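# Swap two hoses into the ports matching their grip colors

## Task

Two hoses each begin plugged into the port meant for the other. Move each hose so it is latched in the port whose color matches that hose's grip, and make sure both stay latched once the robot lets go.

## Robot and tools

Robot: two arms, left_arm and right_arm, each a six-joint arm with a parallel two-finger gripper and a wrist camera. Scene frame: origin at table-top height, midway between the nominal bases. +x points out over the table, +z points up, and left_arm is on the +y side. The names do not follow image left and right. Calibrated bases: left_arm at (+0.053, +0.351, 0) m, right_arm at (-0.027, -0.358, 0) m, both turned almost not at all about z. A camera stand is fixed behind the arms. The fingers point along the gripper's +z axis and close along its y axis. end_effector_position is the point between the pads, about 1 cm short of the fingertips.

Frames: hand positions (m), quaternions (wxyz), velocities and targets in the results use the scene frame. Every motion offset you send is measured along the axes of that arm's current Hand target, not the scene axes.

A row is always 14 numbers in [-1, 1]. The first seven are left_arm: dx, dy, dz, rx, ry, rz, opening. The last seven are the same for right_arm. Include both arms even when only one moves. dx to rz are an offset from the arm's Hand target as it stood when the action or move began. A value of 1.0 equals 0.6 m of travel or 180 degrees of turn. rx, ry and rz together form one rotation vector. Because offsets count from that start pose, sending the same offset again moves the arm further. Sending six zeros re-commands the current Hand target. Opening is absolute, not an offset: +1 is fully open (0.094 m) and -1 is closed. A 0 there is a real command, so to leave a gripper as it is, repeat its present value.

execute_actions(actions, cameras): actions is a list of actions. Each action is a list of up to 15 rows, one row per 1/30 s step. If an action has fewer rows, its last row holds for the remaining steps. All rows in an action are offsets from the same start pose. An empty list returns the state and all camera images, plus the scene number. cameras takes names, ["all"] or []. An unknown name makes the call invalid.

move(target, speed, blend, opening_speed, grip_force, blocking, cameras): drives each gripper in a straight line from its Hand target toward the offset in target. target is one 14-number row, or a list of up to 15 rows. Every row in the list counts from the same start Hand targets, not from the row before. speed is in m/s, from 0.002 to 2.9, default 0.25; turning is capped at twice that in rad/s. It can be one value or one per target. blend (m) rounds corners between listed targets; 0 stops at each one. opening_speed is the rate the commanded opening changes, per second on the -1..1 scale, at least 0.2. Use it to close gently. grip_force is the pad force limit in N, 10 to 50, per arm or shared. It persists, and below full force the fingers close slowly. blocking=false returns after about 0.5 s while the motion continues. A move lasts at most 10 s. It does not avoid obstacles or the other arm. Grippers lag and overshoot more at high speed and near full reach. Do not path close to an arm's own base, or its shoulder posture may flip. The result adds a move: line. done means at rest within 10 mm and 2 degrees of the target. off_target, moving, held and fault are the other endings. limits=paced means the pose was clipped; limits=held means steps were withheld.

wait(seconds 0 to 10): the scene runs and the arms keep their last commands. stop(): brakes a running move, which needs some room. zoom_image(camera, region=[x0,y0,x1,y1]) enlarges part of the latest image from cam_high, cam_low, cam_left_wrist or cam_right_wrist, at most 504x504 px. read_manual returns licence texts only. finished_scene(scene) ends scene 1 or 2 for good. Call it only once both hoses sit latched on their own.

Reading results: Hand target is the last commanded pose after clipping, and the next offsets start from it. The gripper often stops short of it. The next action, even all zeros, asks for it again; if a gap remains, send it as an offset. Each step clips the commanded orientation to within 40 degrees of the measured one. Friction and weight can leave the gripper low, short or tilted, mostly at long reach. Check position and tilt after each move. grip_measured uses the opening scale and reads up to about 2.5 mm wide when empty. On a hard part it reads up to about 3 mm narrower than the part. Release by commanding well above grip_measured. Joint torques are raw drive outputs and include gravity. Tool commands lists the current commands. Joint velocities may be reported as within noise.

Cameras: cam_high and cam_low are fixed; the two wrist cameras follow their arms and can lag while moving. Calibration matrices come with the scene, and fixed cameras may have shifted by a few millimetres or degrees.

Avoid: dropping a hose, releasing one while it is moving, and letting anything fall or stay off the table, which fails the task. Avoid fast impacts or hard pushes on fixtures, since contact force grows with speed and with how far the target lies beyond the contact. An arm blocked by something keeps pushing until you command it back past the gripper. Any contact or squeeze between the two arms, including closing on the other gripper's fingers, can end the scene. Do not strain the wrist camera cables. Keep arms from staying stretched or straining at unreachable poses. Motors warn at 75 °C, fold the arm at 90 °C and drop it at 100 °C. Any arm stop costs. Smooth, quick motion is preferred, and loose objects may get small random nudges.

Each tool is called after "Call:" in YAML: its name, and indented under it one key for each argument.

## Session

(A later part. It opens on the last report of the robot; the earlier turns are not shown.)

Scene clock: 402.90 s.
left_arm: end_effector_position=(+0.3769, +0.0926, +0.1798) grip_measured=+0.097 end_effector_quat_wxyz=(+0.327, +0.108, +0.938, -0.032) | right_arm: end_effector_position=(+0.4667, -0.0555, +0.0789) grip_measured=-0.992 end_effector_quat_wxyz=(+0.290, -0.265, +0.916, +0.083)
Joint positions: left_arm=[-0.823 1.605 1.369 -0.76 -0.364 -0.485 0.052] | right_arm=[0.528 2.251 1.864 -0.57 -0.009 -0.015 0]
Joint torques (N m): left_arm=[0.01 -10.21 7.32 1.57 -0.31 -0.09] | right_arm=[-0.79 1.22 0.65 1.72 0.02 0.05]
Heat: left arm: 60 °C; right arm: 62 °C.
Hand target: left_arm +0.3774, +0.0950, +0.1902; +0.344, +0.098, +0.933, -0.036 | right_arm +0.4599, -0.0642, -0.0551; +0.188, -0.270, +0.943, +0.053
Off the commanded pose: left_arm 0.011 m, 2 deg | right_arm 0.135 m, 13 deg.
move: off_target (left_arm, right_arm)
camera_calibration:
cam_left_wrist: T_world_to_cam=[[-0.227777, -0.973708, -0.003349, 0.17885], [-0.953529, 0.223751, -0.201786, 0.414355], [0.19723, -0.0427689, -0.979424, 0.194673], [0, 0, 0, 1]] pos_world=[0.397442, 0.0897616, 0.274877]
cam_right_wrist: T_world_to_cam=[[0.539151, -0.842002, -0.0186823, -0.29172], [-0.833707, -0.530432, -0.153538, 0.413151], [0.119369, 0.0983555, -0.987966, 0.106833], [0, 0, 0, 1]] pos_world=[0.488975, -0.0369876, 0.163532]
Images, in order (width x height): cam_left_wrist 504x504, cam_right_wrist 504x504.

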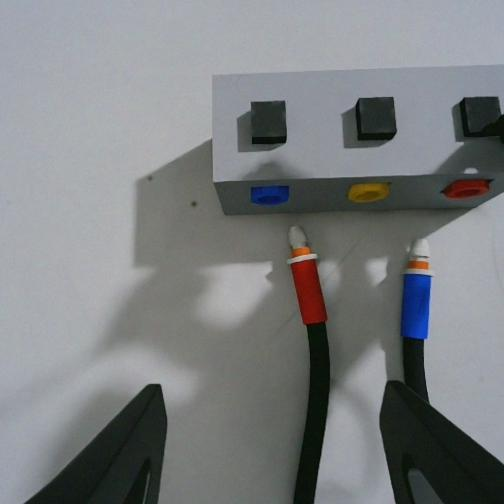

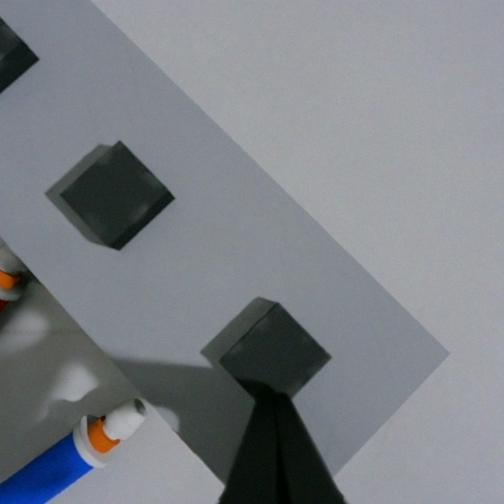

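Call:
move:
  target:
    - [0,0,0,0,0,0,0.1,-0.133,0,-0.323,0,0,0,-1]
    - [0.082,-0.16,0.094,0,-0.055,0,0.1,0.042,-0.16,-0.468,0,0,0,-1]
  blend: [0.02,0]
  cameras: ["cam_left_wrist","cam_high","cam_low"]

Call:
zoom_image:
  camera: "cam_low"
  region: [230, 270, 370, 350]

Scene clock: 417.40 s.
left_arm: end_effector_position=(+0.3535, -0.0002, +0.1187) grip_measured=+0.097 end_effector_quat_wxyz=(+0.417, +0.103, +0.902, -0.051) | right_arm: end_effector_position=(+0.4005, -0.2174, +0.1916) grip_measured=-0.992 end_effector_quat_wxyz=(+0.180, -0.264, +0.946, +0.049)
Joint positions: left_arm=[-1.079 1.796 1.228 -0.338 -0.605 -0.635 0.052] | right_arm=[0.263 1.947 1.962 -1.221 -0.093 -0.245 0]
Joint torques (N m): left_arm=[0.32 -8.03 7.42 1.65 -0.43 -0.1] | right_arm=[-0.08 -12.3 5.96 1.06 -0.15 -0.05]
Heat: left arm: 60 °C; right arm: 59 °C.
Hand target: left_arm +0.3566, +0.0014, +0.1152; +0.423, +0.095, +0.900, -0.044 | right_arm +0.3997, -0.2143, +0.1950; +0.188, -0.270, +0.943, +0.053
Off the commanded pose: left_arm 0.005 m, 1 deg | right_arm 0.005 m, 1 deg.
move: done
camera_calibration:
cam_left_wrist: T_world_to_cam=[[-0.234377, -0.972074, 0.0118102, 0.0834024], [-0.896206, 0.211345, -0.390062, 0.402604], [0.376674, -0.102006, -0.920713, 0.0650924], [0, 0, 0, 1]] pos_world=[0.355845, 0.00262483, 0.215987]
Images, in order (width x height): cam_high 504x504, cam_low 504x504, cam_left_wrist 504x504.

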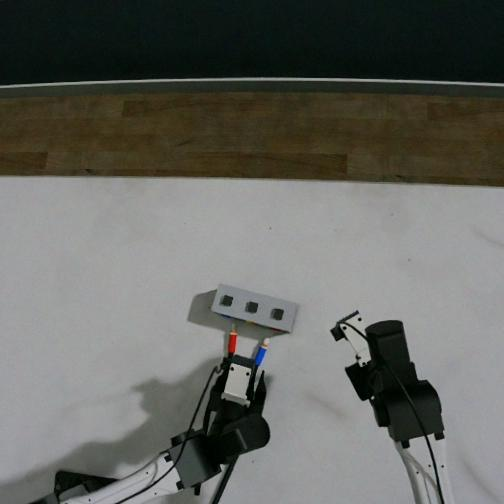

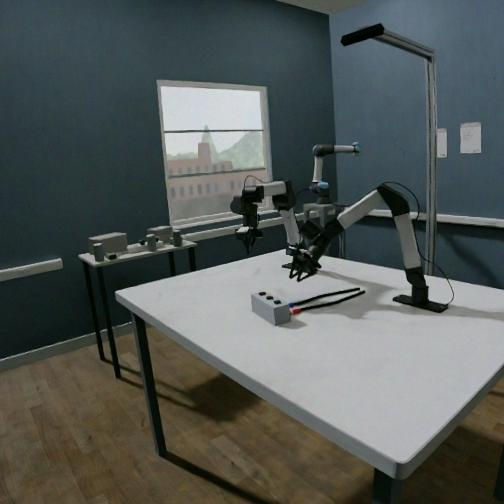

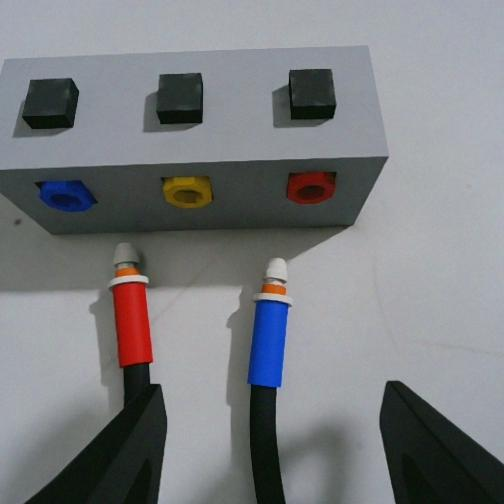

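Scaled by 3.600.

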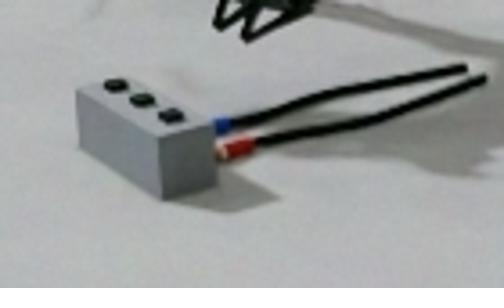

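Call:
move:
  target:
    - [0.06,-0.007,0.05,0.0257,0,0.0213,0.1,0,0,0,0,0,0,-1]
    - [0.102,-0.007,0.155,0.0257,0,0.0213,0.1,0,0,0,0,0,0,-1]
  speed: 0.15
  blend: [0.01,0]
  cameras: ["cam_left_wrist"]

Scene clock: 428.03 s.
left_arm: end_effector_position=(+0.3870, -0.0074, +0.0184) grip_measured=+0.097 end_effector_quat_wxyz=(+0.429, +0.133, +0.891, -0.066) | right_arm: end_effector_position=(+0.4005, -0.2173, +0.1916) grip_measured=-0.992 end_effector_quat_wxyz=(+0.180, -0.264, +0.946, +0.049)
Joint positions: left_arm=[-1 2.04 1.067 0.167 -0.528 -0.488 0.052] | right_arm=[0.263 1.947 1.962 -1.221 -0.093 -0.245 0]
Joint torques (N m): left_arm=[0.73 -8.09 7.28 1.71 0.06 0.18] | right_arm=[-0.09 -12.27 5.96 1.08 -0.14 -0.03]
Heat: left arm: 59 °C; right arm: 63 °C.
Hand target: left_arm +0.3876, -0.0093, +0.0086; +0.420, +0.142, +0.894, -0.066 | right_arm +0.3996, -0.2143, +0.1950; +0.187, -0.270, +0.943, +0.053
Off the commanded pose: left_arm 0.010 m, 2 deg | right_arm 0.005 m, 1 deg.
move: done
camera_calibration:
cam_left_wrist: T_world_to_cam=[[-0.298363, -0.95441, 0.00896335, 0.110429], [-0.867879, 0.26738, -0.418682, 0.384973], [0.397198, -0.132698, -0.908089, -0.049105], [0, 0, 0, 1]] pos_world=[0.386562, -0.004056, 0.1156]
Images, in order (width x height): cam_left_wrist 504x504.

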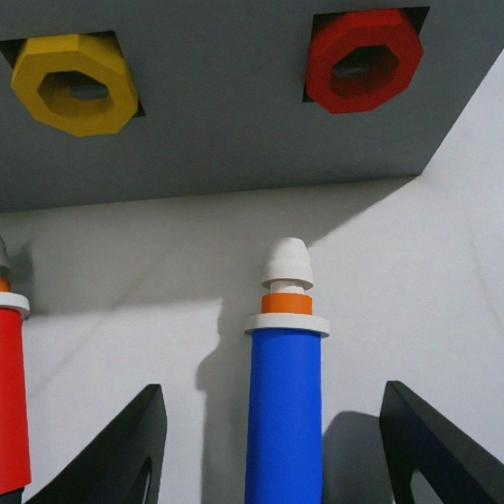

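Call:
move:
  target:
    - [0,-0.0042,0.0067,0,0,0,0.1,0,0,0,0,0,0,-1]
    - [0,-0.0042,0.0067,0,0,0,-0.95,0,0,0,0,0,0,-1]
    - [-0.0835,-0.0042,-0.0623,0,0,0,-0.95,0,0,0,0,0,0,-1]
    - [-0.0645,0.148,-0.081,-0.0257,0,-0.0213,-0.95,0,0,0,0,0,0,-1]
  speed: 0.15
  opening_speed: 2
  blend: [0,0,0.01,0]
  cameras: ["cam_left_wrist","cam_high","cam_low"]

Call:
zoom_image:
  camera: "cam_low"
  region: [230, 250, 370, 350]

Scene clock: 441.40 s.
left_arm: end_effector_position=(+0.4014, +0.0828, +0.0550) grip_measured=-0.676 end_effector_quat_wxyz=(+0.409, +0.095, +0.907, -0.027) | right_arm: end_effector_position=(+0.4005, -0.2173, +0.1916) grip_measured=-0.992 end_effector_quat_wxyz=(+0.180, -0.264, +0.946, +0.049)
Joint positions: left_arm=[-0.841 1.782 0.926 0.01 -0.484 -0.446 0.015] | right_arm=[0.263 1.947 1.962 -1.221 -0.093 -0.245 0]
Joint torques (N m): left_arm=[0.36 -11.67 6.56 1.81 -0.02 0.15] | right_arm=[-0.09 -12.29 5.94 1.09 -0.14 -0.03]
Heat: left arm: 57 °C; right arm: 67 °C.
Hand target: left_arm +0.4029, +0.0790, +0.0695; +0.423, +0.095, +0.900, -0.044 | right_arm +0.3996, -0.2143, +0.1950; +0.187, -0.270, +0.943, +0.053
Off the commanded pose: left_arm 0.015 m, 3 deg | right_arm 0.005 m, 1 deg.
move: off_target (left_arm); target 2's new opening was sent with left_arm's hand 0.012 m and 2 deg from that target
camera_calibration:
cam_left_wrist: T_world_to_cam=[[-0.199783, -0.979584, -0.0224223, 0.164751], [-0.908491, 0.19376, -0.370272, 0.408327], [0.367057, -0.0536036, -0.928653, -0.00288502], [0, 0, 0, 1]] pos_world=[0.404935, 0.0821155, 0.152207]
Images, in order (width x height): cam_high 504x504, cam_low 504x504, cam_left_wrist 504x504.

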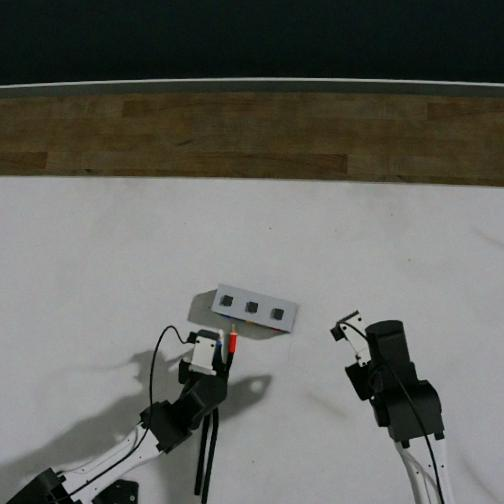

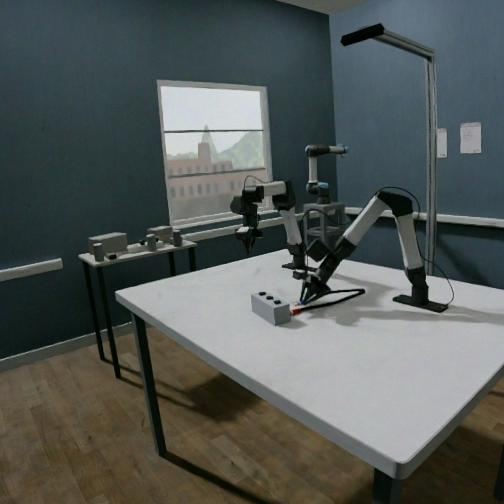

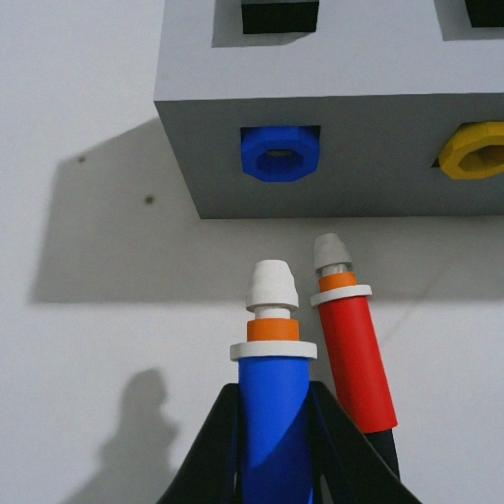

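Scaled by 3.600.

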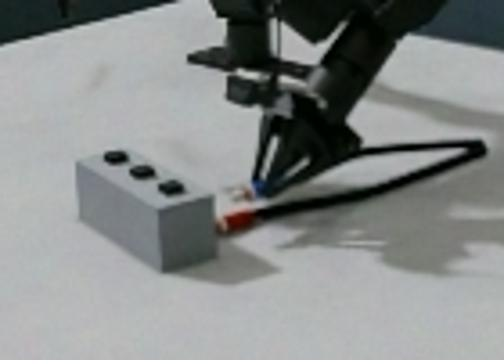

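Call:
move:
  target: [-0.0115,-0.003,0.0377,0.0064,-0.017,0.0053,-0.95,0,0,-0.3,0,0,0,-1]
  speed: 0.1
  cameras: ["cam_left_wrist","cam_low"]

Call:
zoom_image:
  camera: "cam_low"
  region: [240, 270, 330, 340]

Scene clock: 457.43 s.
left_arm: end_effector_position=(+0.4227, +0.0726, +0.0668) grip_measured=-0.676 end_effector_quat_wxyz=(+0.448, +0.100, +0.887, -0.052) | right_arm: end_effector_position=(+0.3477, -0.2485, +0.3512) grip_measured=-0.992 end_effector_quat_wxyz=(+0.296, -0.253, +0.919, +0.052)
Joint positions: left_arm=[-0.813 1.809 0.926 0.16 -0.462 -0.376 0.015] | right_arm=[0.211 1.788 2.362 -1.545 -0.121 -0.27 0]
Joint torques (N m): left_arm=[0.75 -7.31 6.48 2 0 0.13] | right_arm=[-0.77 -9.61 6.58 1.21 -0.15 -0.02]
Heat: left arm: 58 °C; right arm: 69 °C.
Hand target: left_arm +0.4239, +0.0727, +0.0603; +0.446, +0.105, +0.887, -0.052 | right_arm +0.3412, -0.2505, +0.3612; +0.187, -0.270, +0.943, +0.053
Off the commanded pose: left_arm 0.007 m, 1 deg | right_arm 0.012 m, 13 deg.
joint sent to its limit (right arm) — joint 4 (wrist pitch), lower limit. The joint targets are off in orientation, not in position.
move: off_target (right_arm)
camera_calibration:
cam_left_wrist: T_world_to_cam=[[-0.230258, -0.973103, 0.00720175, 0.169741], [-0.867964, 0.202022, -0.45368, 0.421901], [0.440023, -0.110714, -0.891135, -0.029513], [0, 0, 0, 1]] pos_world=[0.418265, 0.0766752, 0.163886]
Images, in order (width x height): cam_low 504x504, cam_left_wrist 504x504.

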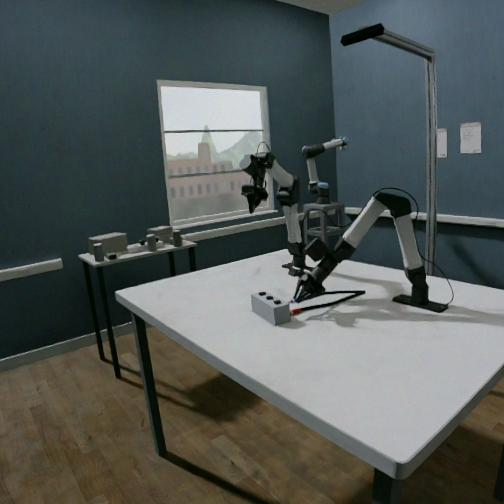

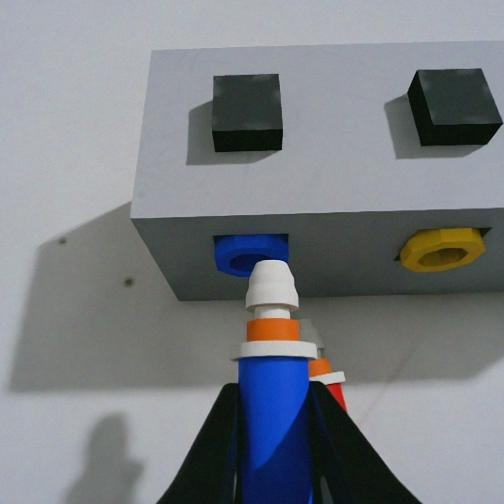

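Scaled by 5.600.

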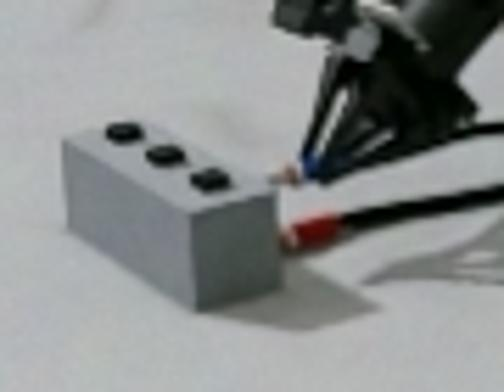

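Call:
move:
  target: [0.0255,0.0093,0.0187,-0.006,0,-0.005,-0.95,0,0,0,0,0,0,-1]
  speed: 0.08
  cameras: ["cam_left_wrist","cam_low"]

Call:
zoom_image:
  camera: "cam_low"
  region: [240, 270, 330, 340]

Scene clock: 464.33 s.
left_arm: end_effector_position=(+0.4227, +0.0765, +0.0457) grip_measured=-0.676 end_effector_quat_wxyz=(+0.445, +0.099, +0.889, -0.048) | right_arm: end_effector_position=(+0.3477, -0.2485, +0.3512) grip_measured=-0.992 end_effector_quat_wxyz=(+0.296, -0.253, +0.919, +0.052)
Joint positions: left_arm=[-0.807 1.857 0.891 0.233 -0.461 -0.376 0.015] | right_arm=[0.211 1.788 2.362 -1.545 -0.122 -0.27 0]
Joint torques (N m): left_arm=[0.68 -7.53 6.38 1.98 -0.12 -0.03] | right_arm=[-0.75 -9.68 6.57 1.21 -0.16 -0.02]
Heat: left arm: 57 °C; right arm: 66 °C.
Hand target: left_arm +0.4251, +0.0781, +0.0414; +0.447, +0.094, +0.889, -0.047 | right_arm +0.3412, -0.2505, +0.3612; +0.187, -0.270, +0.943, +0.053
Off the commanded pose: left_arm 0.005 m, 1 deg | right_arm 0.012 m, 13 deg.
joint sent to its limit (right arm) — joint 4 (wrist pitch), lower limit. The joint targets are off in orientation, not in position.
move: off_target (right_arm)
camera_calibration:
cam_left_wrist: T_world_to_cam=[[-0.224798, -0.974404, 0.0019145, 0.171672], [-0.87213, 0.200326, -0.446383, 0.413094], [0.434574, -0.102016, -0.89484, -0.0461141], [0, 0, 0, 1]] pos_world=[0.418903, 0.07982, 0.142805]
Images, in order (width x height): cam_low 504x504, cam_left_wrist 504x504.

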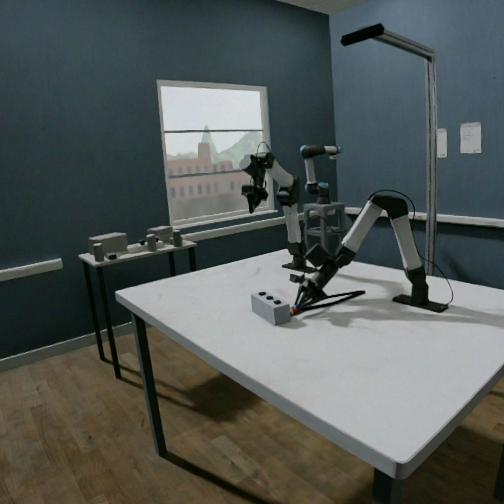

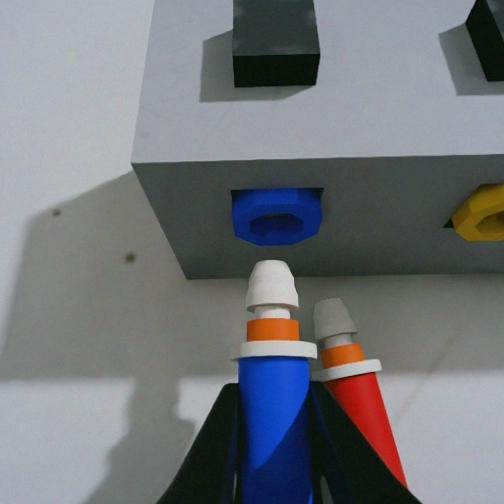

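Scaled by 5.600.

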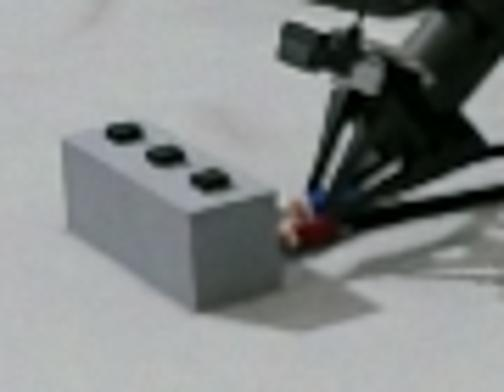

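Call:
move:
  target: [-0.0337,-0.001,0.0455,0,0,0,-0.95,0,0,0,0,0,0,-1]
  speed: 0.06
  cameras: ["cam_left_wrist"]

Scene clock: 471.70 s.
left_arm: end_effector_position=(+0.4368, +0.0784, +0.0271) grip_measured=-0.676 end_effector_quat_wxyz=(+0.419, +0.107, +0.901, -0.032) | right_arm: end_effector_position=(+0.3477, -0.2485, +0.3512) grip_measured=-0.992 end_effector_quat_wxyz=(+0.296, -0.253, +0.919, +0.052)
Joint positions: left_arm=[-0.772 1.934 0.966 0.177 -0.428 -0.357 0.015] | right_arm=[0.211 1.788 2.362 -1.545 -0.122 -0.27 0]
Joint torques (N m): left_arm=[1.81 -7.84 10.58 2.31 -0.09 0.17] | right_arm=[-0.77 -9.68 6.57 1.2 -0.15 -0.02]
Heat: left arm: 57 °C; right arm: 65 °C.
Hand target: left_arm +0.4582, +0.0705, +0.0414; +0.447, +0.094, +0.889, -0.047 | right_arm +0.3412, -0.2505, +0.3612; +0.187, -0.270, +0.943, +0.053
Off the commanded pose: left_arm 0.027 m, 4 deg | right_arm 0.012 m, 13 deg.
joint sent to its limit (right arm) — joint 4 (wrist pitch), lower limit. The joint targets are off in orientation, not in position.
move: off_target (left_arm, right_arm)
camera_calibration:
cam_left_wrist: T_world_to_cam=[[-0.225278, -0.973969, -0.0251824, 0.177647], [-0.89491, 0.217073, -0.389892, 0.423874], [0.385209, -0.065298, -0.920516, -0.0491996], [0, 0, 0, 1]] pos_world=[0.438301, 0.0777984, 0.124449]
Images, in order (width x height): cam_left_wrist 504x504.

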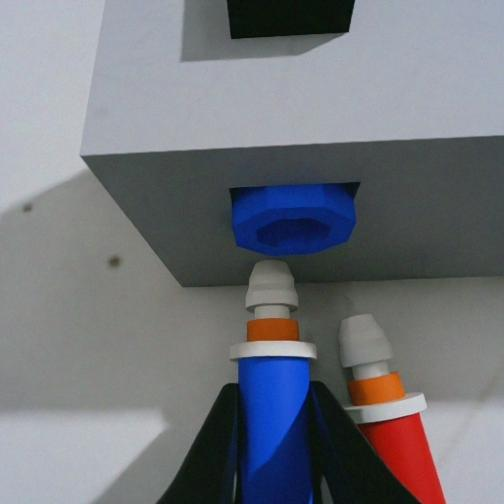

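Call:
move:
  target: [0.0285,-0.006,-0.0625,0,0,0,-0.95,0,0,0,0,0,0,-1]
  speed: 0.08
  cameras: ["cam_left_wrist","cam_low"]

Call:
zoom_image:
  camera: "cam_low"
  region: [240, 270, 330, 340]

Scene clock: 481.20 s.
left_arm: end_effector_position=(+0.4149, +0.0746, +0.0326) grip_measured=-0.676 end_effector_quat_wxyz=(+0.426, +0.109, +0.897, -0.042) | right_arm: end_effector_position=(+0.3477, -0.2485, +0.3512) grip_measured=-0.992 end_effector_quat_wxyz=(+0.296, -0.253, +0.919, +0.052)
Joint positions: left_arm=[-0.82 1.877 0.895 0.201 -0.454 -0.387 0.015] | right_arm=[0.211 1.788 2.362 -1.545 -0.122 -0.27 0]
Joint torques (N m): left_arm=[0.13 -12.31 6.06 1.85 -0.33 -0.08] | right_arm=[-0.75 -9.69 6.58 1.2 -0.15 -0.03]
Heat: left arm: 56 °C; right arm: 63 °C.
Hand target: left_arm +0.4180, +0.0754, +0.0500; +0.447, +0.094, +0.889, -0.047 | right_arm +0.3412, -0.2505, +0.3612; +0.187, -0.270, +0.943, +0.053
Off the commanded pose: left_arm 0.018 m, 3 deg | right_arm 0.012 m, 13 deg.
joint sent to its limit (right arm) — joint 4 (wrist pitch), lower limit. The joint targets are off in orientation, not in position.
move: off_target (left_arm, right_arm)
camera_calibration:
cam_left_wrist: T_world_to_cam=[[-0.23664, -0.971524, -0.0119274, 0.173208], [-0.886205, 0.220858, -0.407262, 0.403903], [0.398299, -0.0858042, -0.913234, -0.0401282], [0, 0, 0, 1]] pos_world=[0.414912, 0.0756279, 0.129914]
Images, in order (width x height): cam_low 504x504, cam_left_wrist 504x504.

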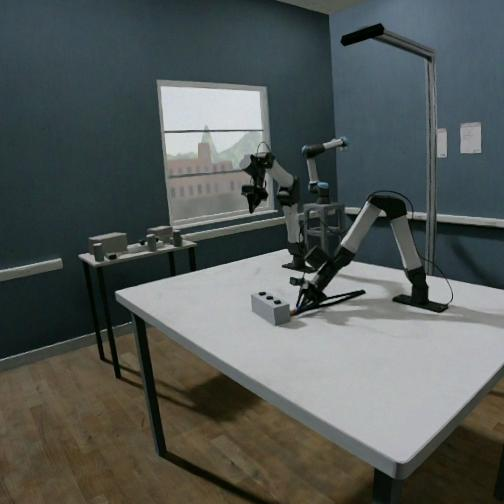

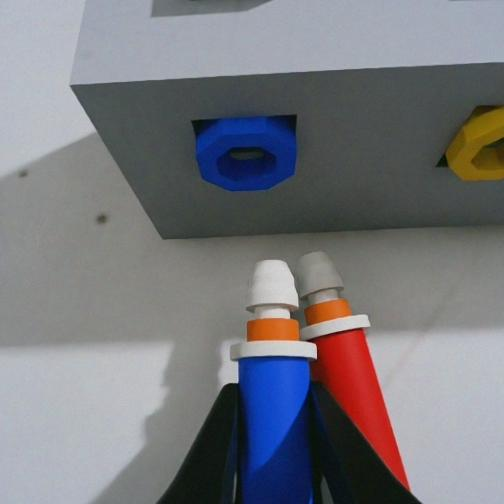

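Scaled by 5.600.

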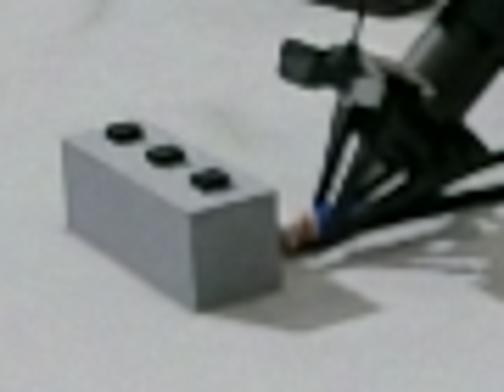

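Call:
move:
  target: [-0.015,0.0065,-0.013,-0.007,0,-0.006,-0.95,0,0,0,0,0,0,-1]
  speed: 0.08
  cameras: ["cam_left_wrist"]

Scene clock: 487.23 s.
left_arm: end_effector_position=(+0.4130, +0.0816, +0.0406) grip_measured=-0.676 end_effector_quat_wxyz=(+0.426, +0.095, +0.899, -0.034) | right_arm: end_effector_position=(+0.3477, -0.2485, +0.3512) grip_measured=-0.992 end_effector_quat_wxyz=(+0.296, -0.253, +0.919, +0.052)
Joint positions: left_arm=[-0.82 1.842 0.895 0.152 -0.476 -0.411 0.015] | right_arm=[0.211 1.788 2.362 -1.545 -0.122 -0.27 0]
Joint torques (N m): left_arm=[0.08 -12.11 7.95 1.69 -0.36 -0.09] | right_arm=[-0.75 -9.65 6.56 1.21 -0.15 -0.03]
Heat: left arm: 57 °C; right arm: 62 °C.
Hand target: left_arm +0.4180, +0.0794, +0.0618; +0.447, +0.081, +0.890, -0.041 | right_arm +0.3412, -0.2505, +0.3612; +0.187, -0.270, +0.943, +0.053
Off the commanded pose: left_arm 0.022 m, 3 deg | right_arm 0.012 m, 13 deg.
joint sent to its limit (right arm) — joint 4 (wrist pitch), lower limit. The joint targets are off in orientation, not in position.
move: off_target (left_arm, right_arm)
camera_calibration:
cam_left_wrist: T_world_to_cam=[[-0.20638, -0.978372, -0.0139851, 0.167833], [-0.893435, 0.194252, -0.405019, 0.408958], [0.398976, -0.0710929, -0.914201, -0.0328865], [0, 0, 0, 1]] pos_world=[0.413135, 0.0824245, 0.137918]
Images, in order (width x height): cam_left_wrist 504x504.

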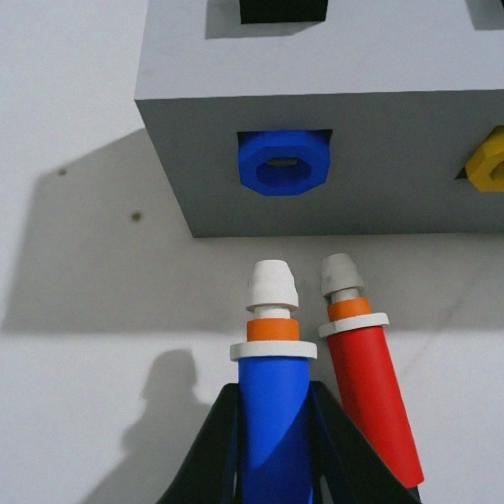

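Call:
move:
  target: [-0.0225,-0.007,0.0,-0.003,-0.008,-0.002,-0.95,0,0,0,0,0,0,-1]
  speed: 0.08
  cameras: ["cam_left_wrist","cam_low"]

Call:
zoom_image:
  camera: "cam_low"
  region: [240, 270, 330, 340]

Scene clock: 493.83 s.
left_arm: end_effector_position=(+0.4194, +0.0795, +0.0500) grip_measured=-0.676 end_effector_quat_wxyz=(+0.436, +0.089, +0.895, -0.031) | right_arm: end_effector_position=(+0.3477, -0.2485, +0.3512) grip_measured=-0.992 end_effector_quat_wxyz=(+0.296, -0.253, +0.919, +0.052)
Joint positions: left_arm=[-0.82 1.842 0.924 0.139 -0.497 -0.411 0.015] | right_arm=[0.211 1.788 2.362 -1.545 -0.122 -0.27 0]
Joint torques (N m): left_arm=[-0.31 -11.67 9.11 1.7 -0.36 -0.07] | right_arm=[-0.75 -9.68 6.56 1.21 -0.15 -0.02]
Heat: left arm: 59 °C; right arm: 62 °C.
Hand target: left_arm +0.4251, +0.0738, +0.0727; +0.458, +0.076, +0.885, -0.040 | right_arm +0.3412, -0.2505, +0.3612; +0.187, -0.270, +0.943, +0.053
Off the commanded pose: left_arm 0.024 m, 3 deg | right_arm 0.012 m, 13 deg.
joint sent to its limit (right arm) — joint 4 (wrist pitch), lower limit. The joint targets are off in orientation, not in position.
move: off_target (left_arm, right_arm)
camera_calibration:
cam_left_wrist: T_world_to_cam=[[-0.191289, -0.981392, -0.0166998, 0.161221], [-0.88735, 0.180181, -0.424435, 0.418507], [0.419546, -0.0663714, -0.905304, -0.0365239], [0, 0, 0, 1]] pos_world=[0.417525, 0.0803892, 0.147256]
Images, in order (width x height): cam_low 504x504, cam_left_wrist 504x504.

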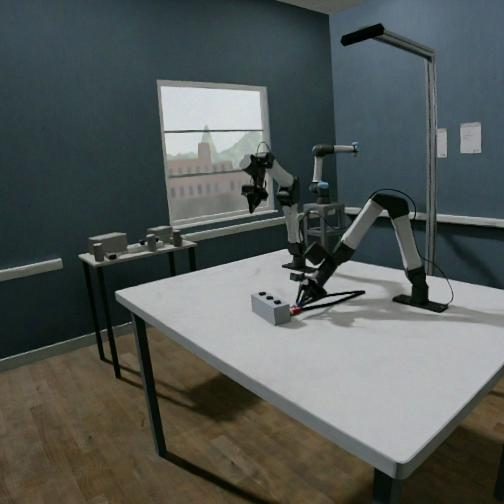

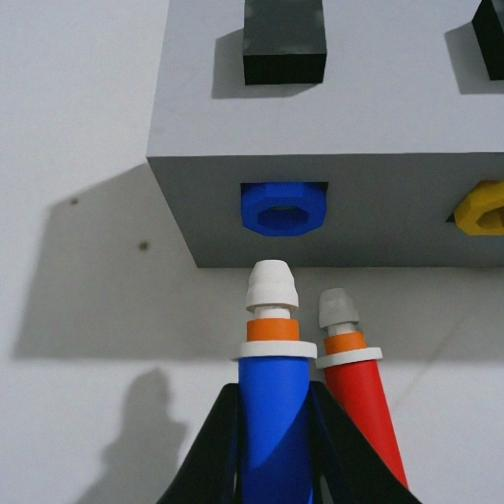

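Scaled by 5.600.

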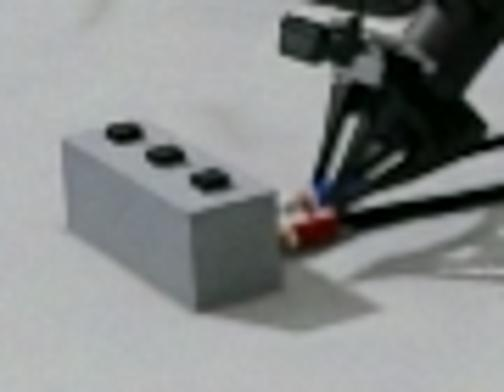

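Call:
move:
  target: [-0.0152,-0.0083,0.0217,0,0,0,-0.95,0,0,0,0,0,0,-1]
  speed: 0.06
  cameras: ["cam_left_wrist"]

Scene clock: 508.23 s.
left_arm: end_effector_position=(+0.4323, +0.0669, +0.0699) grip_measured=-0.676 end_effector_quat_wxyz=(+0.452, +0.081, +0.887, -0.044) | right_arm: end_effector_position=(+0.3477, -0.2485, +0.3512) grip_measured=-0.992 end_effector_quat_wxyz=(+0.296, -0.253, +0.919, +0.052)
Joint positions: left_arm=[-0.819 1.848 0.99 0.127 -0.497 -0.411 0.015] | right_arm=[0.211 1.788 2.362 -1.545 -0.122 -0.27 0]
Joint torques (N m): left_arm=[0.84 -7.69 9.63 1.77 -0.23 0.07] | right_arm=[-0.75 -9.69 6.56 1.21 -0.15 -0.02]
Heat: left arm: 62 °C; right arm: 61 °C.
Hand target: left_arm +0.4399, +0.0662, +0.0727; +0.459, +0.075, +0.885, -0.040 | right_arm +0.3412, -0.2505, +0.3612; +0.187, -0.270, +0.943, +0.053
Off the commanded pose: left_arm 0.008 m, 1 deg | right_arm 0.012 m, 13 deg.
joint sent to its limit (right arm) — joint 4 (wrist pitch), lower limit. The joint targets are off in orientation, not in position.
move: off_target (right_arm)
camera_calibration:
cam_left_wrist: T_world_to_cam=[[-0.1891, -0.981892, 0.0113524, 0.148861], [-0.87291, 0.162794, -0.45992, 0.438002], [0.449744, -0.0968808, -0.887888, -0.0370407], [0, 0, 0, 1]] pos_world=[0.427145, 0.0712724, 0.166868]
Images, in order (width x height): cam_left_wrist 504x504.

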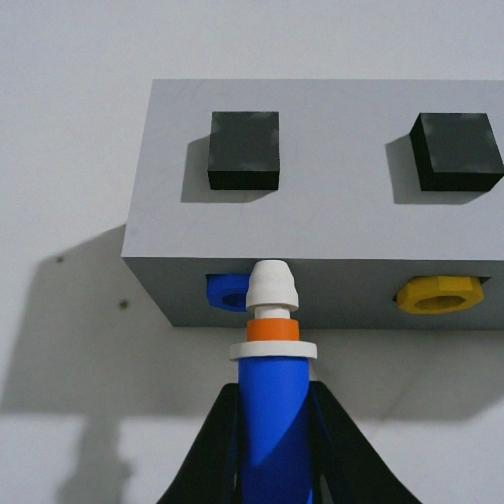

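Call:
move:
  target: [0.055,0.0147,0,0,0,0,-0.95,0,0,0,0,0,0,-1]
  speed: 0.08
  cameras: ["cam_left_wrist"]

Scene clock: 514.03 s.
left_arm: end_effector_position=(+0.4211, +0.0776, +0.0476) grip_measured=-0.676 end_effector_quat_wxyz=(+0.453, +0.081, +0.887, -0.044) | right_arm: end_effector_position=(+0.3477, -0.2485, +0.3512) grip_measured=-0.992 end_effector_quat_wxyz=(+0.296, -0.253, +0.919, +0.052)
Joint positions: left_arm=[-0.821 1.855 0.886 0.237 -0.5 -0.411 0.015] | right_arm=[0.211 1.788 2.362 -1.545 -0.122 -0.27 0]
Joint torques (N m): left_arm=[0.05 -7.64 6.57 1.96 -0.3 -0.04] | right_arm=[-0.76 -9.68 6.58 1.21 -0.15 -0.02]
Heat: left arm: 61 °C; right arm: 60 °C.
Hand target: left_arm +0.4226, +0.0781, +0.0457; +0.458, +0.076, +0.885, -0.040 | right_arm +0.3412, -0.2505, +0.3612; +0.187, -0.270, +0.943, +0.053
Off the commanded pose: left_arm 0.003 m, 1 deg | right_arm 0.012 m, 13 deg.
joint sent to its limit (right arm) — joint 4 (wrist pitch), lower limit. The joint targets are off in orientation, not in position.
move: off_target (right_arm)
camera_calibration:
cam_left_wrist: T_world_to_cam=[[-0.190056, -0.981721, 0.010128, 0.157941], [-0.87225, 0.16411, -0.460704, 0.415927], [0.45062, -0.0963936, -0.887496, -0.0511044], [0, 0, 0, 1]] pos_world=[0.415839, 0.0818699, 0.144664]
Images, in order (width x height): cam_left_wrist 504x504.

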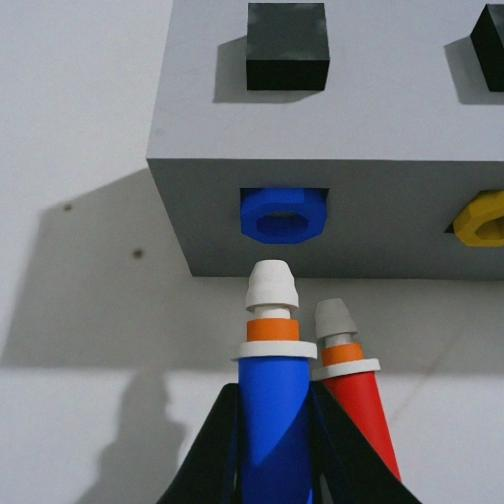

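Call:
move:
  target:
    - [-0.0125,-0.0057,0.0032,0,0,0,-0.95,0,0,0,0,0,0,-1]
    - [-0.041,-0.0077,0.0438,0,0,0,-0.95,0,0,0,0,0,0,-1]
  speed: 0.06
  blend: [0.002,0]
  cameras: ["cam_left_wrist"]

Scene clock: 519.53 s.
left_arm: end_effector_position=(+0.4408, +0.0718, +0.0510) grip_measured=-0.676 end_effector_quat_wxyz=(+0.450, +0.080, +0.889, -0.033) | right_arm: end_effector_position=(+0.3477, -0.2485, +0.3512) grip_measured=-0.992 end_effector_quat_wxyz=(+0.296, -0.253, +0.919, +0.052)
Joint positions: left_arm=[-0.799 1.907 0.987 0.18 -0.499 -0.395 0.015] | right_arm=[0.211 1.788 2.362 -1.545 -0.122 -0.27 0]
Joint torques (N m): left_arm=[2.13 -5.75 10.45 2.12 0.03 0.18] | right_arm=[-0.75 -9.68 6.58 1.2 -0.15 -0.02]
Heat: left arm: 59 °C; right arm: 60 °C.
Hand target: left_arm +0.4570, +0.0674, +0.0506; +0.458, +0.076, +0.885, -0.040 | right_arm +0.3412, -0.2505, +0.3612; +0.187, -0.270, +0.943, +0.053
Off the commanded pose: left_arm 0.017 m, 1 deg | right_arm 0.012 m, 13 deg.
joint sent to its limit (right arm) — joint 4 (wrist pitch), lower limit. The joint targets are off in orientation, not in position.
move: off_target (left_arm, right_arm)
camera_calibration:
cam_left_wrist: T_world_to_cam=[[-0.178226, -0.983952, -0.00856678, 0.151807], [-0.876322, 0.162679, -0.453426, 0.437145], [0.447543, -0.0733052, -0.891253, -0.0577194], [0, 0, 0, 1]] pos_world=[0.435968, 0.0740253, 0.148071]
Images, in order (width x height): cam_left_wrist 504x504.

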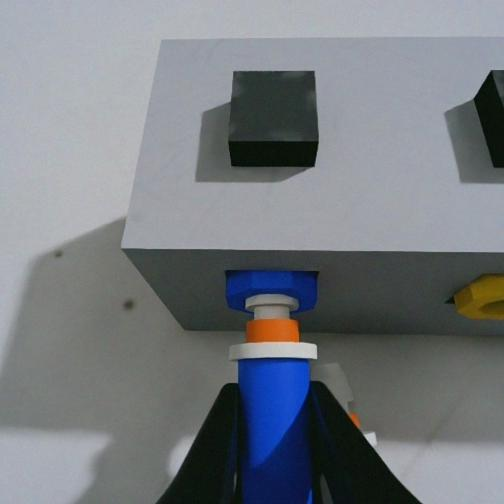

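Call:
move:
  target: [-0.048,-0.0034,0.068,0,0,0,-0.95,0,0,0,0,0,0,-1]
  speed: 0.06
  cameras: ["cam_left_wrist"]

Scene clock: 524.17 s.
left_arm: end_effector_position=(+0.4455, +0.0718, +0.0467) grip_measured=-0.676 end_effector_quat_wxyz=(+0.405, +0.105, +0.908, +0.012) | right_arm: end_effector_position=(+0.3477, -0.2485, +0.3512) grip_measured=-0.992 end_effector_quat_wxyz=(+0.296, -0.253, +0.919, +0.052)
Joint positions: left_arm=[-0.792 1.951 1.13 -0.053 -0.501 -0.377 0.015] | right_arm=[0.211 1.788 2.362 -1.545 -0.122 -0.27 0]
Joint torques (N m): left_arm=[6.64 -2.5 12.74 3.68 0.36 0.51] | right_arm=[-0.77 -9.65 6.6 1.2 -0.15 -0.02]
Heat: left arm: 58 °C; right arm: 60 °C.
Hand target: left_arm +0.5060, +0.0569, +0.0509; +0.459, +0.075, +0.885, -0.040 | right_arm +0.3412, -0.2505, +0.3612; +0.187, -0.270, +0.943, +0.053
Off the commanded pose: left_arm 0.062 m, 10 deg | right_arm 0.012 m, 13 deg.
joint sent to its limit (right arm) — joint 4 (wrist pitch), lower limit. The joint targets are off in orientation, not in position.
move: off_target (left_arm, right_arm)
camera_calibration:
cam_left_wrist: T_world_to_cam=[[-0.186128, -0.977478, -0.0994627, 0.160022], [-0.911962, 0.209544, -0.352728, 0.447115], [0.365626, 0.0250535, -0.930425, -0.032329], [0, 0, 0, 1]] pos_world=[0.449356, 0.0635372, 0.143546]
Images, in order (width x height): cam_left_wrist 504x504.

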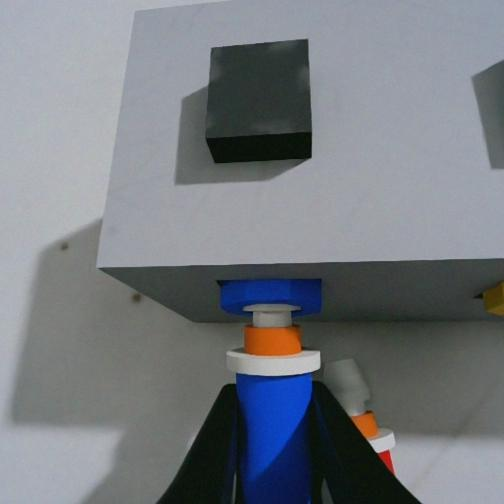

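Call:
move:
  target: [0.058,0.0034,-0.082,0,0,0,-0.95,0,0,0,0,0,0,-1]
  speed: 0.1
  cameras: ["cam_left_wrist","cam_low"]

Call:
zoom_image:
  camera: "cam_left_wrist"
  region: [200, 220, 340, 360]

Call:
zoom_image:
  camera: "cam_low"
  region: [260, 285, 320, 325]

Scene clock: 528.90 s.
left_arm: end_effector_position=(+0.4435, +0.0719, +0.0463) grip_measured=-0.676 end_effector_quat_wxyz=(+0.448, +0.090, +0.889, -0.022) | right_arm: end_effector_position=(+0.3477, -0.2485, +0.3512) grip_measured=-0.992 end_effector_quat_wxyz=(+0.296, -0.253, +0.919, +0.052)
Joint positions: left_arm=[-0.796 1.928 1 0.177 -0.504 -0.371 0.015] | right_arm=[0.211 1.788 2.362 -1.545 -0.122 -0.27 0]
Joint torques (N m): left_arm=[0.61 -9.85 6.15 2.17 -0.04 -0.23] | right_arm=[-0.76 -9.66 6.58 1.21 -0.15 -0.03]
Heat: left arm: 57 °C; right arm: 60 °C.
Hand target: left_arm +0.4469, +0.0692, +0.0506; +0.459, +0.075, +0.885, -0.040 | right_arm +0.3412, -0.2505, +0.3612; +0.187, -0.270, +0.943, +0.053
Off the commanded pose: left_arm 0.006 m, 3 deg | right_arm 0.012 m, 13 deg.
joint sent to its limit (right arm) — joint 4 (wrist pitch), lower limit. The joint targets are off in orientation, not in position.
move: off_target (left_arm, right_arm)
camera_calibration:
cam_left_wrist: T_world_to_cam=[[-0.185933, -0.981892, -0.0362982, 0.156912], [-0.875791, 0.182363, -0.446916, 0.435457], [0.445442, -0.0513068, -0.893839, -0.0635984], [0, 0, 0, 1]] pos_world=[0.438874, 0.0713965, 0.143461]
Images, in order (width x height): cam_low 504x504, cam_left_wrist 504x504.

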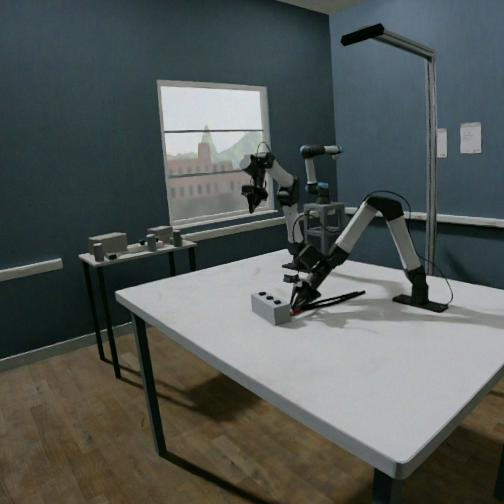

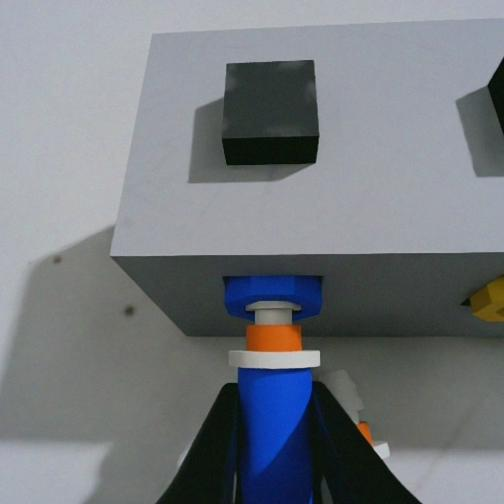

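Scaled by 3.600.

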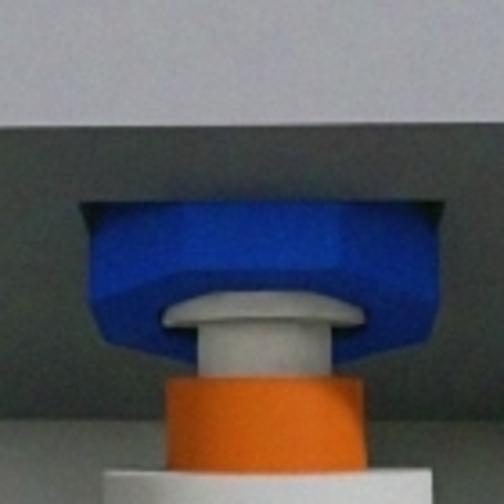

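Scaled by 8.400.

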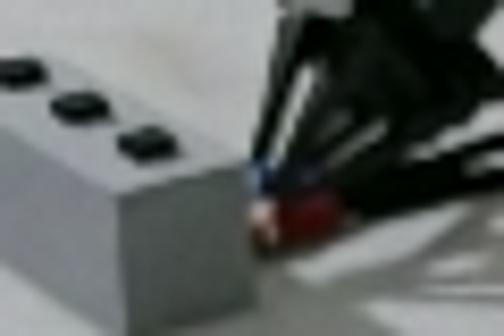

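Call:
move:
  target:
    - [-0.048,-0.0034,0.068,0,-0.045,0,-0.95,0,0,0,0,0,0,-1]
    - [-0.067,-0.0034,0.056,0,-0.055,0,-0.95,0,0,0,0,0,0,-1]
    - [-0.048,0.008,0.068,0,-0.055,0,-0.95,0,0,0,0,0,0,-1]
    - [-0.07,-0.014,0.075,0,-0.055,0,-0.95,0,0,0,0,0,0,-1]
  speed: 0.06
  blend: [0.003,0.003,0.003,0]
  cameras: ["cam_left_wrist"]

Call:
zoom_image:
  camera: "cam_left_wrist"
  region: [200, 220, 340, 400]

Scene clock: 539.47 s.
left_arm: end_effector_position=(+0.4462, +0.0715, +0.0463) grip_measured=-0.676 end_effector_quat_wxyz=(+0.479, +0.103, +0.872, +0.013) | right_arm: end_effector_position=(+0.3477, -0.2485, +0.3512) grip_measured=-0.992 end_effector_quat_wxyz=(+0.296, -0.253, +0.919, +0.052)
Joint positions: left_arm=[-0.822 1.96 0.986 0.262 -0.597 -0.307 0.015] | right_arm=[0.211 1.788 2.362 -1.545 -0.122 -0.27 0]
Joint torques (N m): left_arm=[6.31 -1.84 14.72 3.77 0.53 0.44] | right_arm=[-0.75 -9.66 6.56 1.2 -0.15 -0.03]
Heat: left arm: 56 °C; right arm: 59 °C.
Hand target: left_arm +0.5056, +0.0505, +0.0592; +0.533, +0.072, +0.842, -0.046 | right_arm +0.3412, -0.2505, +0.3612; +0.187, -0.270, +0.943, +0.053
Off the commanded pose: left_arm 0.064 m, 10 deg | right_arm 0.012 m, 13 deg.
joint sent to its limit (right arm) — joint 4 (wrist pitch), lower limit. The joint targets are off in orientation, not in position.
move: off_target (left_arm, right_arm)
camera_calibration:
cam_left_wrist: T_world_to_cam=[[-0.173054, -0.978106, -0.115586, 0.154691], [-0.84026, 0.207842, -0.500764, 0.422623], [0.513824, 0.0104626, -0.857832, -0.101377], [0, 0, 0, 1]] pos_world=[0.433974, 0.064526, 0.14255]
Images, in order (width x height): cam_left_wrist 504x504.

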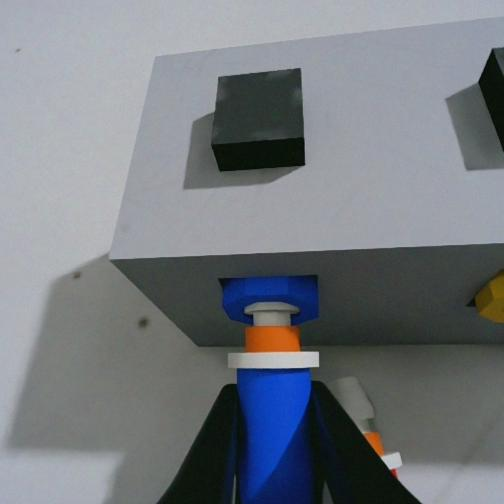

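Scaled by 2.800.

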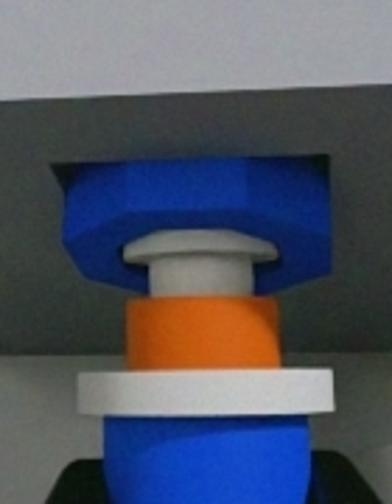

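Call:
move:
  target:
    - [-0.0287,-0.003,0.06,0.017,0.01,0.014,-0.95,0,0,0,0,0,0,-1]
    - [-0.045,-0.003,0.09,0.02,0.01,0.018,-0.95,0,0,0,0,0,0,-1]
  speed: 0.06
  blend: [0.003,0]
  cameras: ["cam_left_wrist"]

Call:
zoom_image:
  camera: "cam_left_wrist"
  region: [200, 220, 340, 400]

Scene clock: 549.03 s.
left_arm: end_effector_position=(+0.4551, +0.0738, +0.0426) grip_measured=-0.676 end_effector_quat_wxyz=(+0.385, +0.170, +0.906, +0.043) | right_arm: end_effector_position=(+0.3477, -0.2485, +0.3512) grip_measured=-0.992 end_effector_quat_wxyz=(+0.296, -0.253, +0.919, +0.052)
Joint positions: left_arm=[-0.767 1.984 1.191 -0.112 -0.473 -0.228 0.015] | right_arm=[0.211 1.788 2.362 -1.545 -0.122 -0.27 0]
Joint torques (N m): left_arm=[8.85 -1.36 15.42 5.16 0.45 0.54] | right_arm=[-0.75 -9.65 6.57 1.21 -0.15 -0.03]
Heat: left arm: 58 °C; right arm: 59 °C.
Hand target: left_arm +0.5647, +0.0386, +0.0603; +0.518, +0.113, +0.846, -0.056 | right_arm +0.3412, -0.2505, +0.3612; +0.187, -0.270, +0.943, +0.053
Off the commanded pose: left_arm 0.117 m, 21 deg | right_arm 0.012 m, 13 deg.
joint sent to its limit (right arm) — joint 4 (wrist pitch), lower limit. The joint targets are off in orientation, not in position.
move: off_target (left_arm, right_arm)
camera_calibration:
cam_left_wrist: T_world_to_cam=[[-0.280503, -0.938121, -0.203094, 0.207809], [-0.896155, 0.331754, -0.294696, 0.435234], [0.343838, 0.0993402, -0.93376, -0.0351136], [0, 0, 0, 1]] pos_world=[0.460402, 0.054047, 0.137679]
Images, in order (width x height): cam_left_wrist 504x504.

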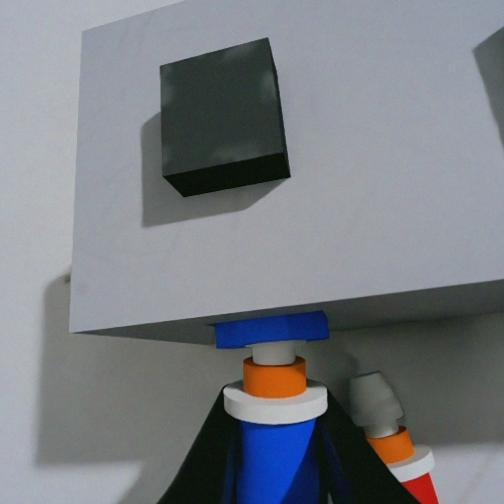

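Scaled by 2.800.

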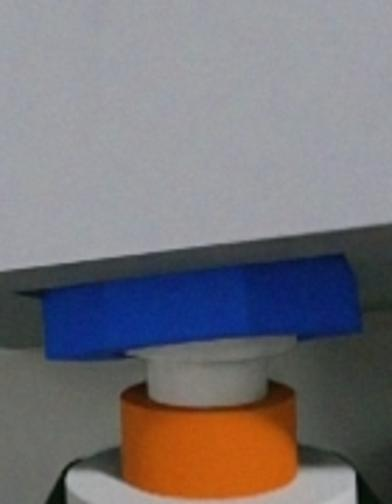

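Call:
move:
  target: [0.108,0.002,-0.169,-0.0078,0.0489,-0.0131,-0.95,0,0,0,0,0,0,-1]
  speed: 0.1
  cameras: ["cam_left_wrist"]

Call:
zoom_image:
  camera: "cam_left_wrist"
  region: [200, 220, 340, 400]

Scene clock: 562.27 s.
left_arm: end_effector_position=(+0.4511, +0.0712, +0.0405) grip_measured=-0.676 end_effector_quat_wxyz=(+0.445, +0.112, +0.888, -0.033) | right_arm: end_effector_position=(+0.3477, -0.2485, +0.3512) grip_measured=-0.992 end_effector_quat_wxyz=(+0.296, -0.253, +0.919, +0.052)
Joint positions: left_arm=[-0.766 1.948 0.998 0.22 -0.443 -0.315 0.015] | right_arm=[0.211 1.788 2.362 -1.545 -0.122 -0.27 0]
Joint torques (N m): left_arm=[-0.21 -12 5.68 1.87 -0.12 -0.43] | right_arm=[-0.75 -9.65 6.57 1.2 -0.15 -0.03]
Heat: left arm: 67 °C; right arm: 59 °C.
Hand target: left_arm +0.4491, +0.0698, +0.0490; +0.452, +0.093, +0.886, -0.048 | right_arm +0.3412, -0.2505, +0.3612; +0.187, -0.270, +0.943, +0.053
Off the commanded pose: left_arm 0.009 m, 3 deg | right_arm 0.012 m, 13 deg.
joint sent to its limit (right arm) — joint 4 (wrist pitch), lower limit. The joint targets are off in orientation, not in position.
move: off_target (left_arm, right_arm)
camera_calibration:
cam_left_wrist: T_world_to_cam=[[-0.234157, -0.971576, -0.0347902, 0.178388], [-0.868377, 0.225107, -0.441869, 0.433011], [0.437141, -0.0732555, -0.896405, -0.0667785], [0, 0, 0, 1]] pos_world=[0.446979, 0.0709516, 0.13768]
Images, in order (width x height): cam_left_wrist 504x504.

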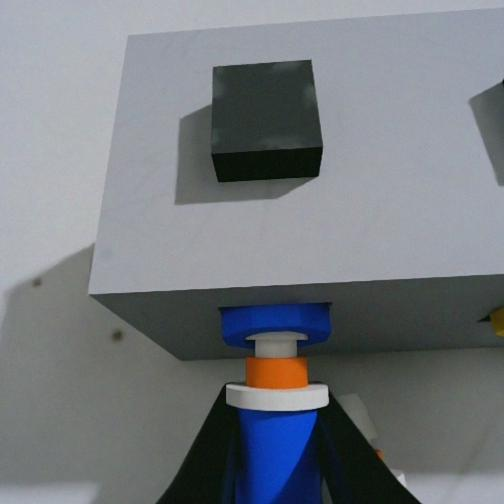

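Scaled by 2.800.

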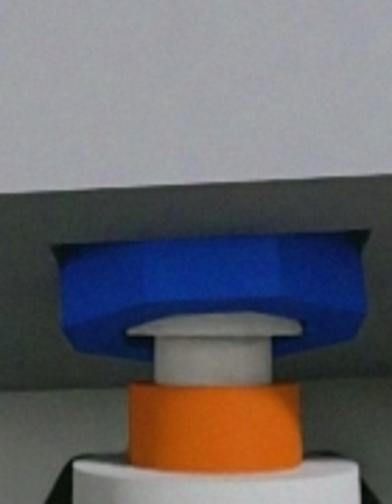

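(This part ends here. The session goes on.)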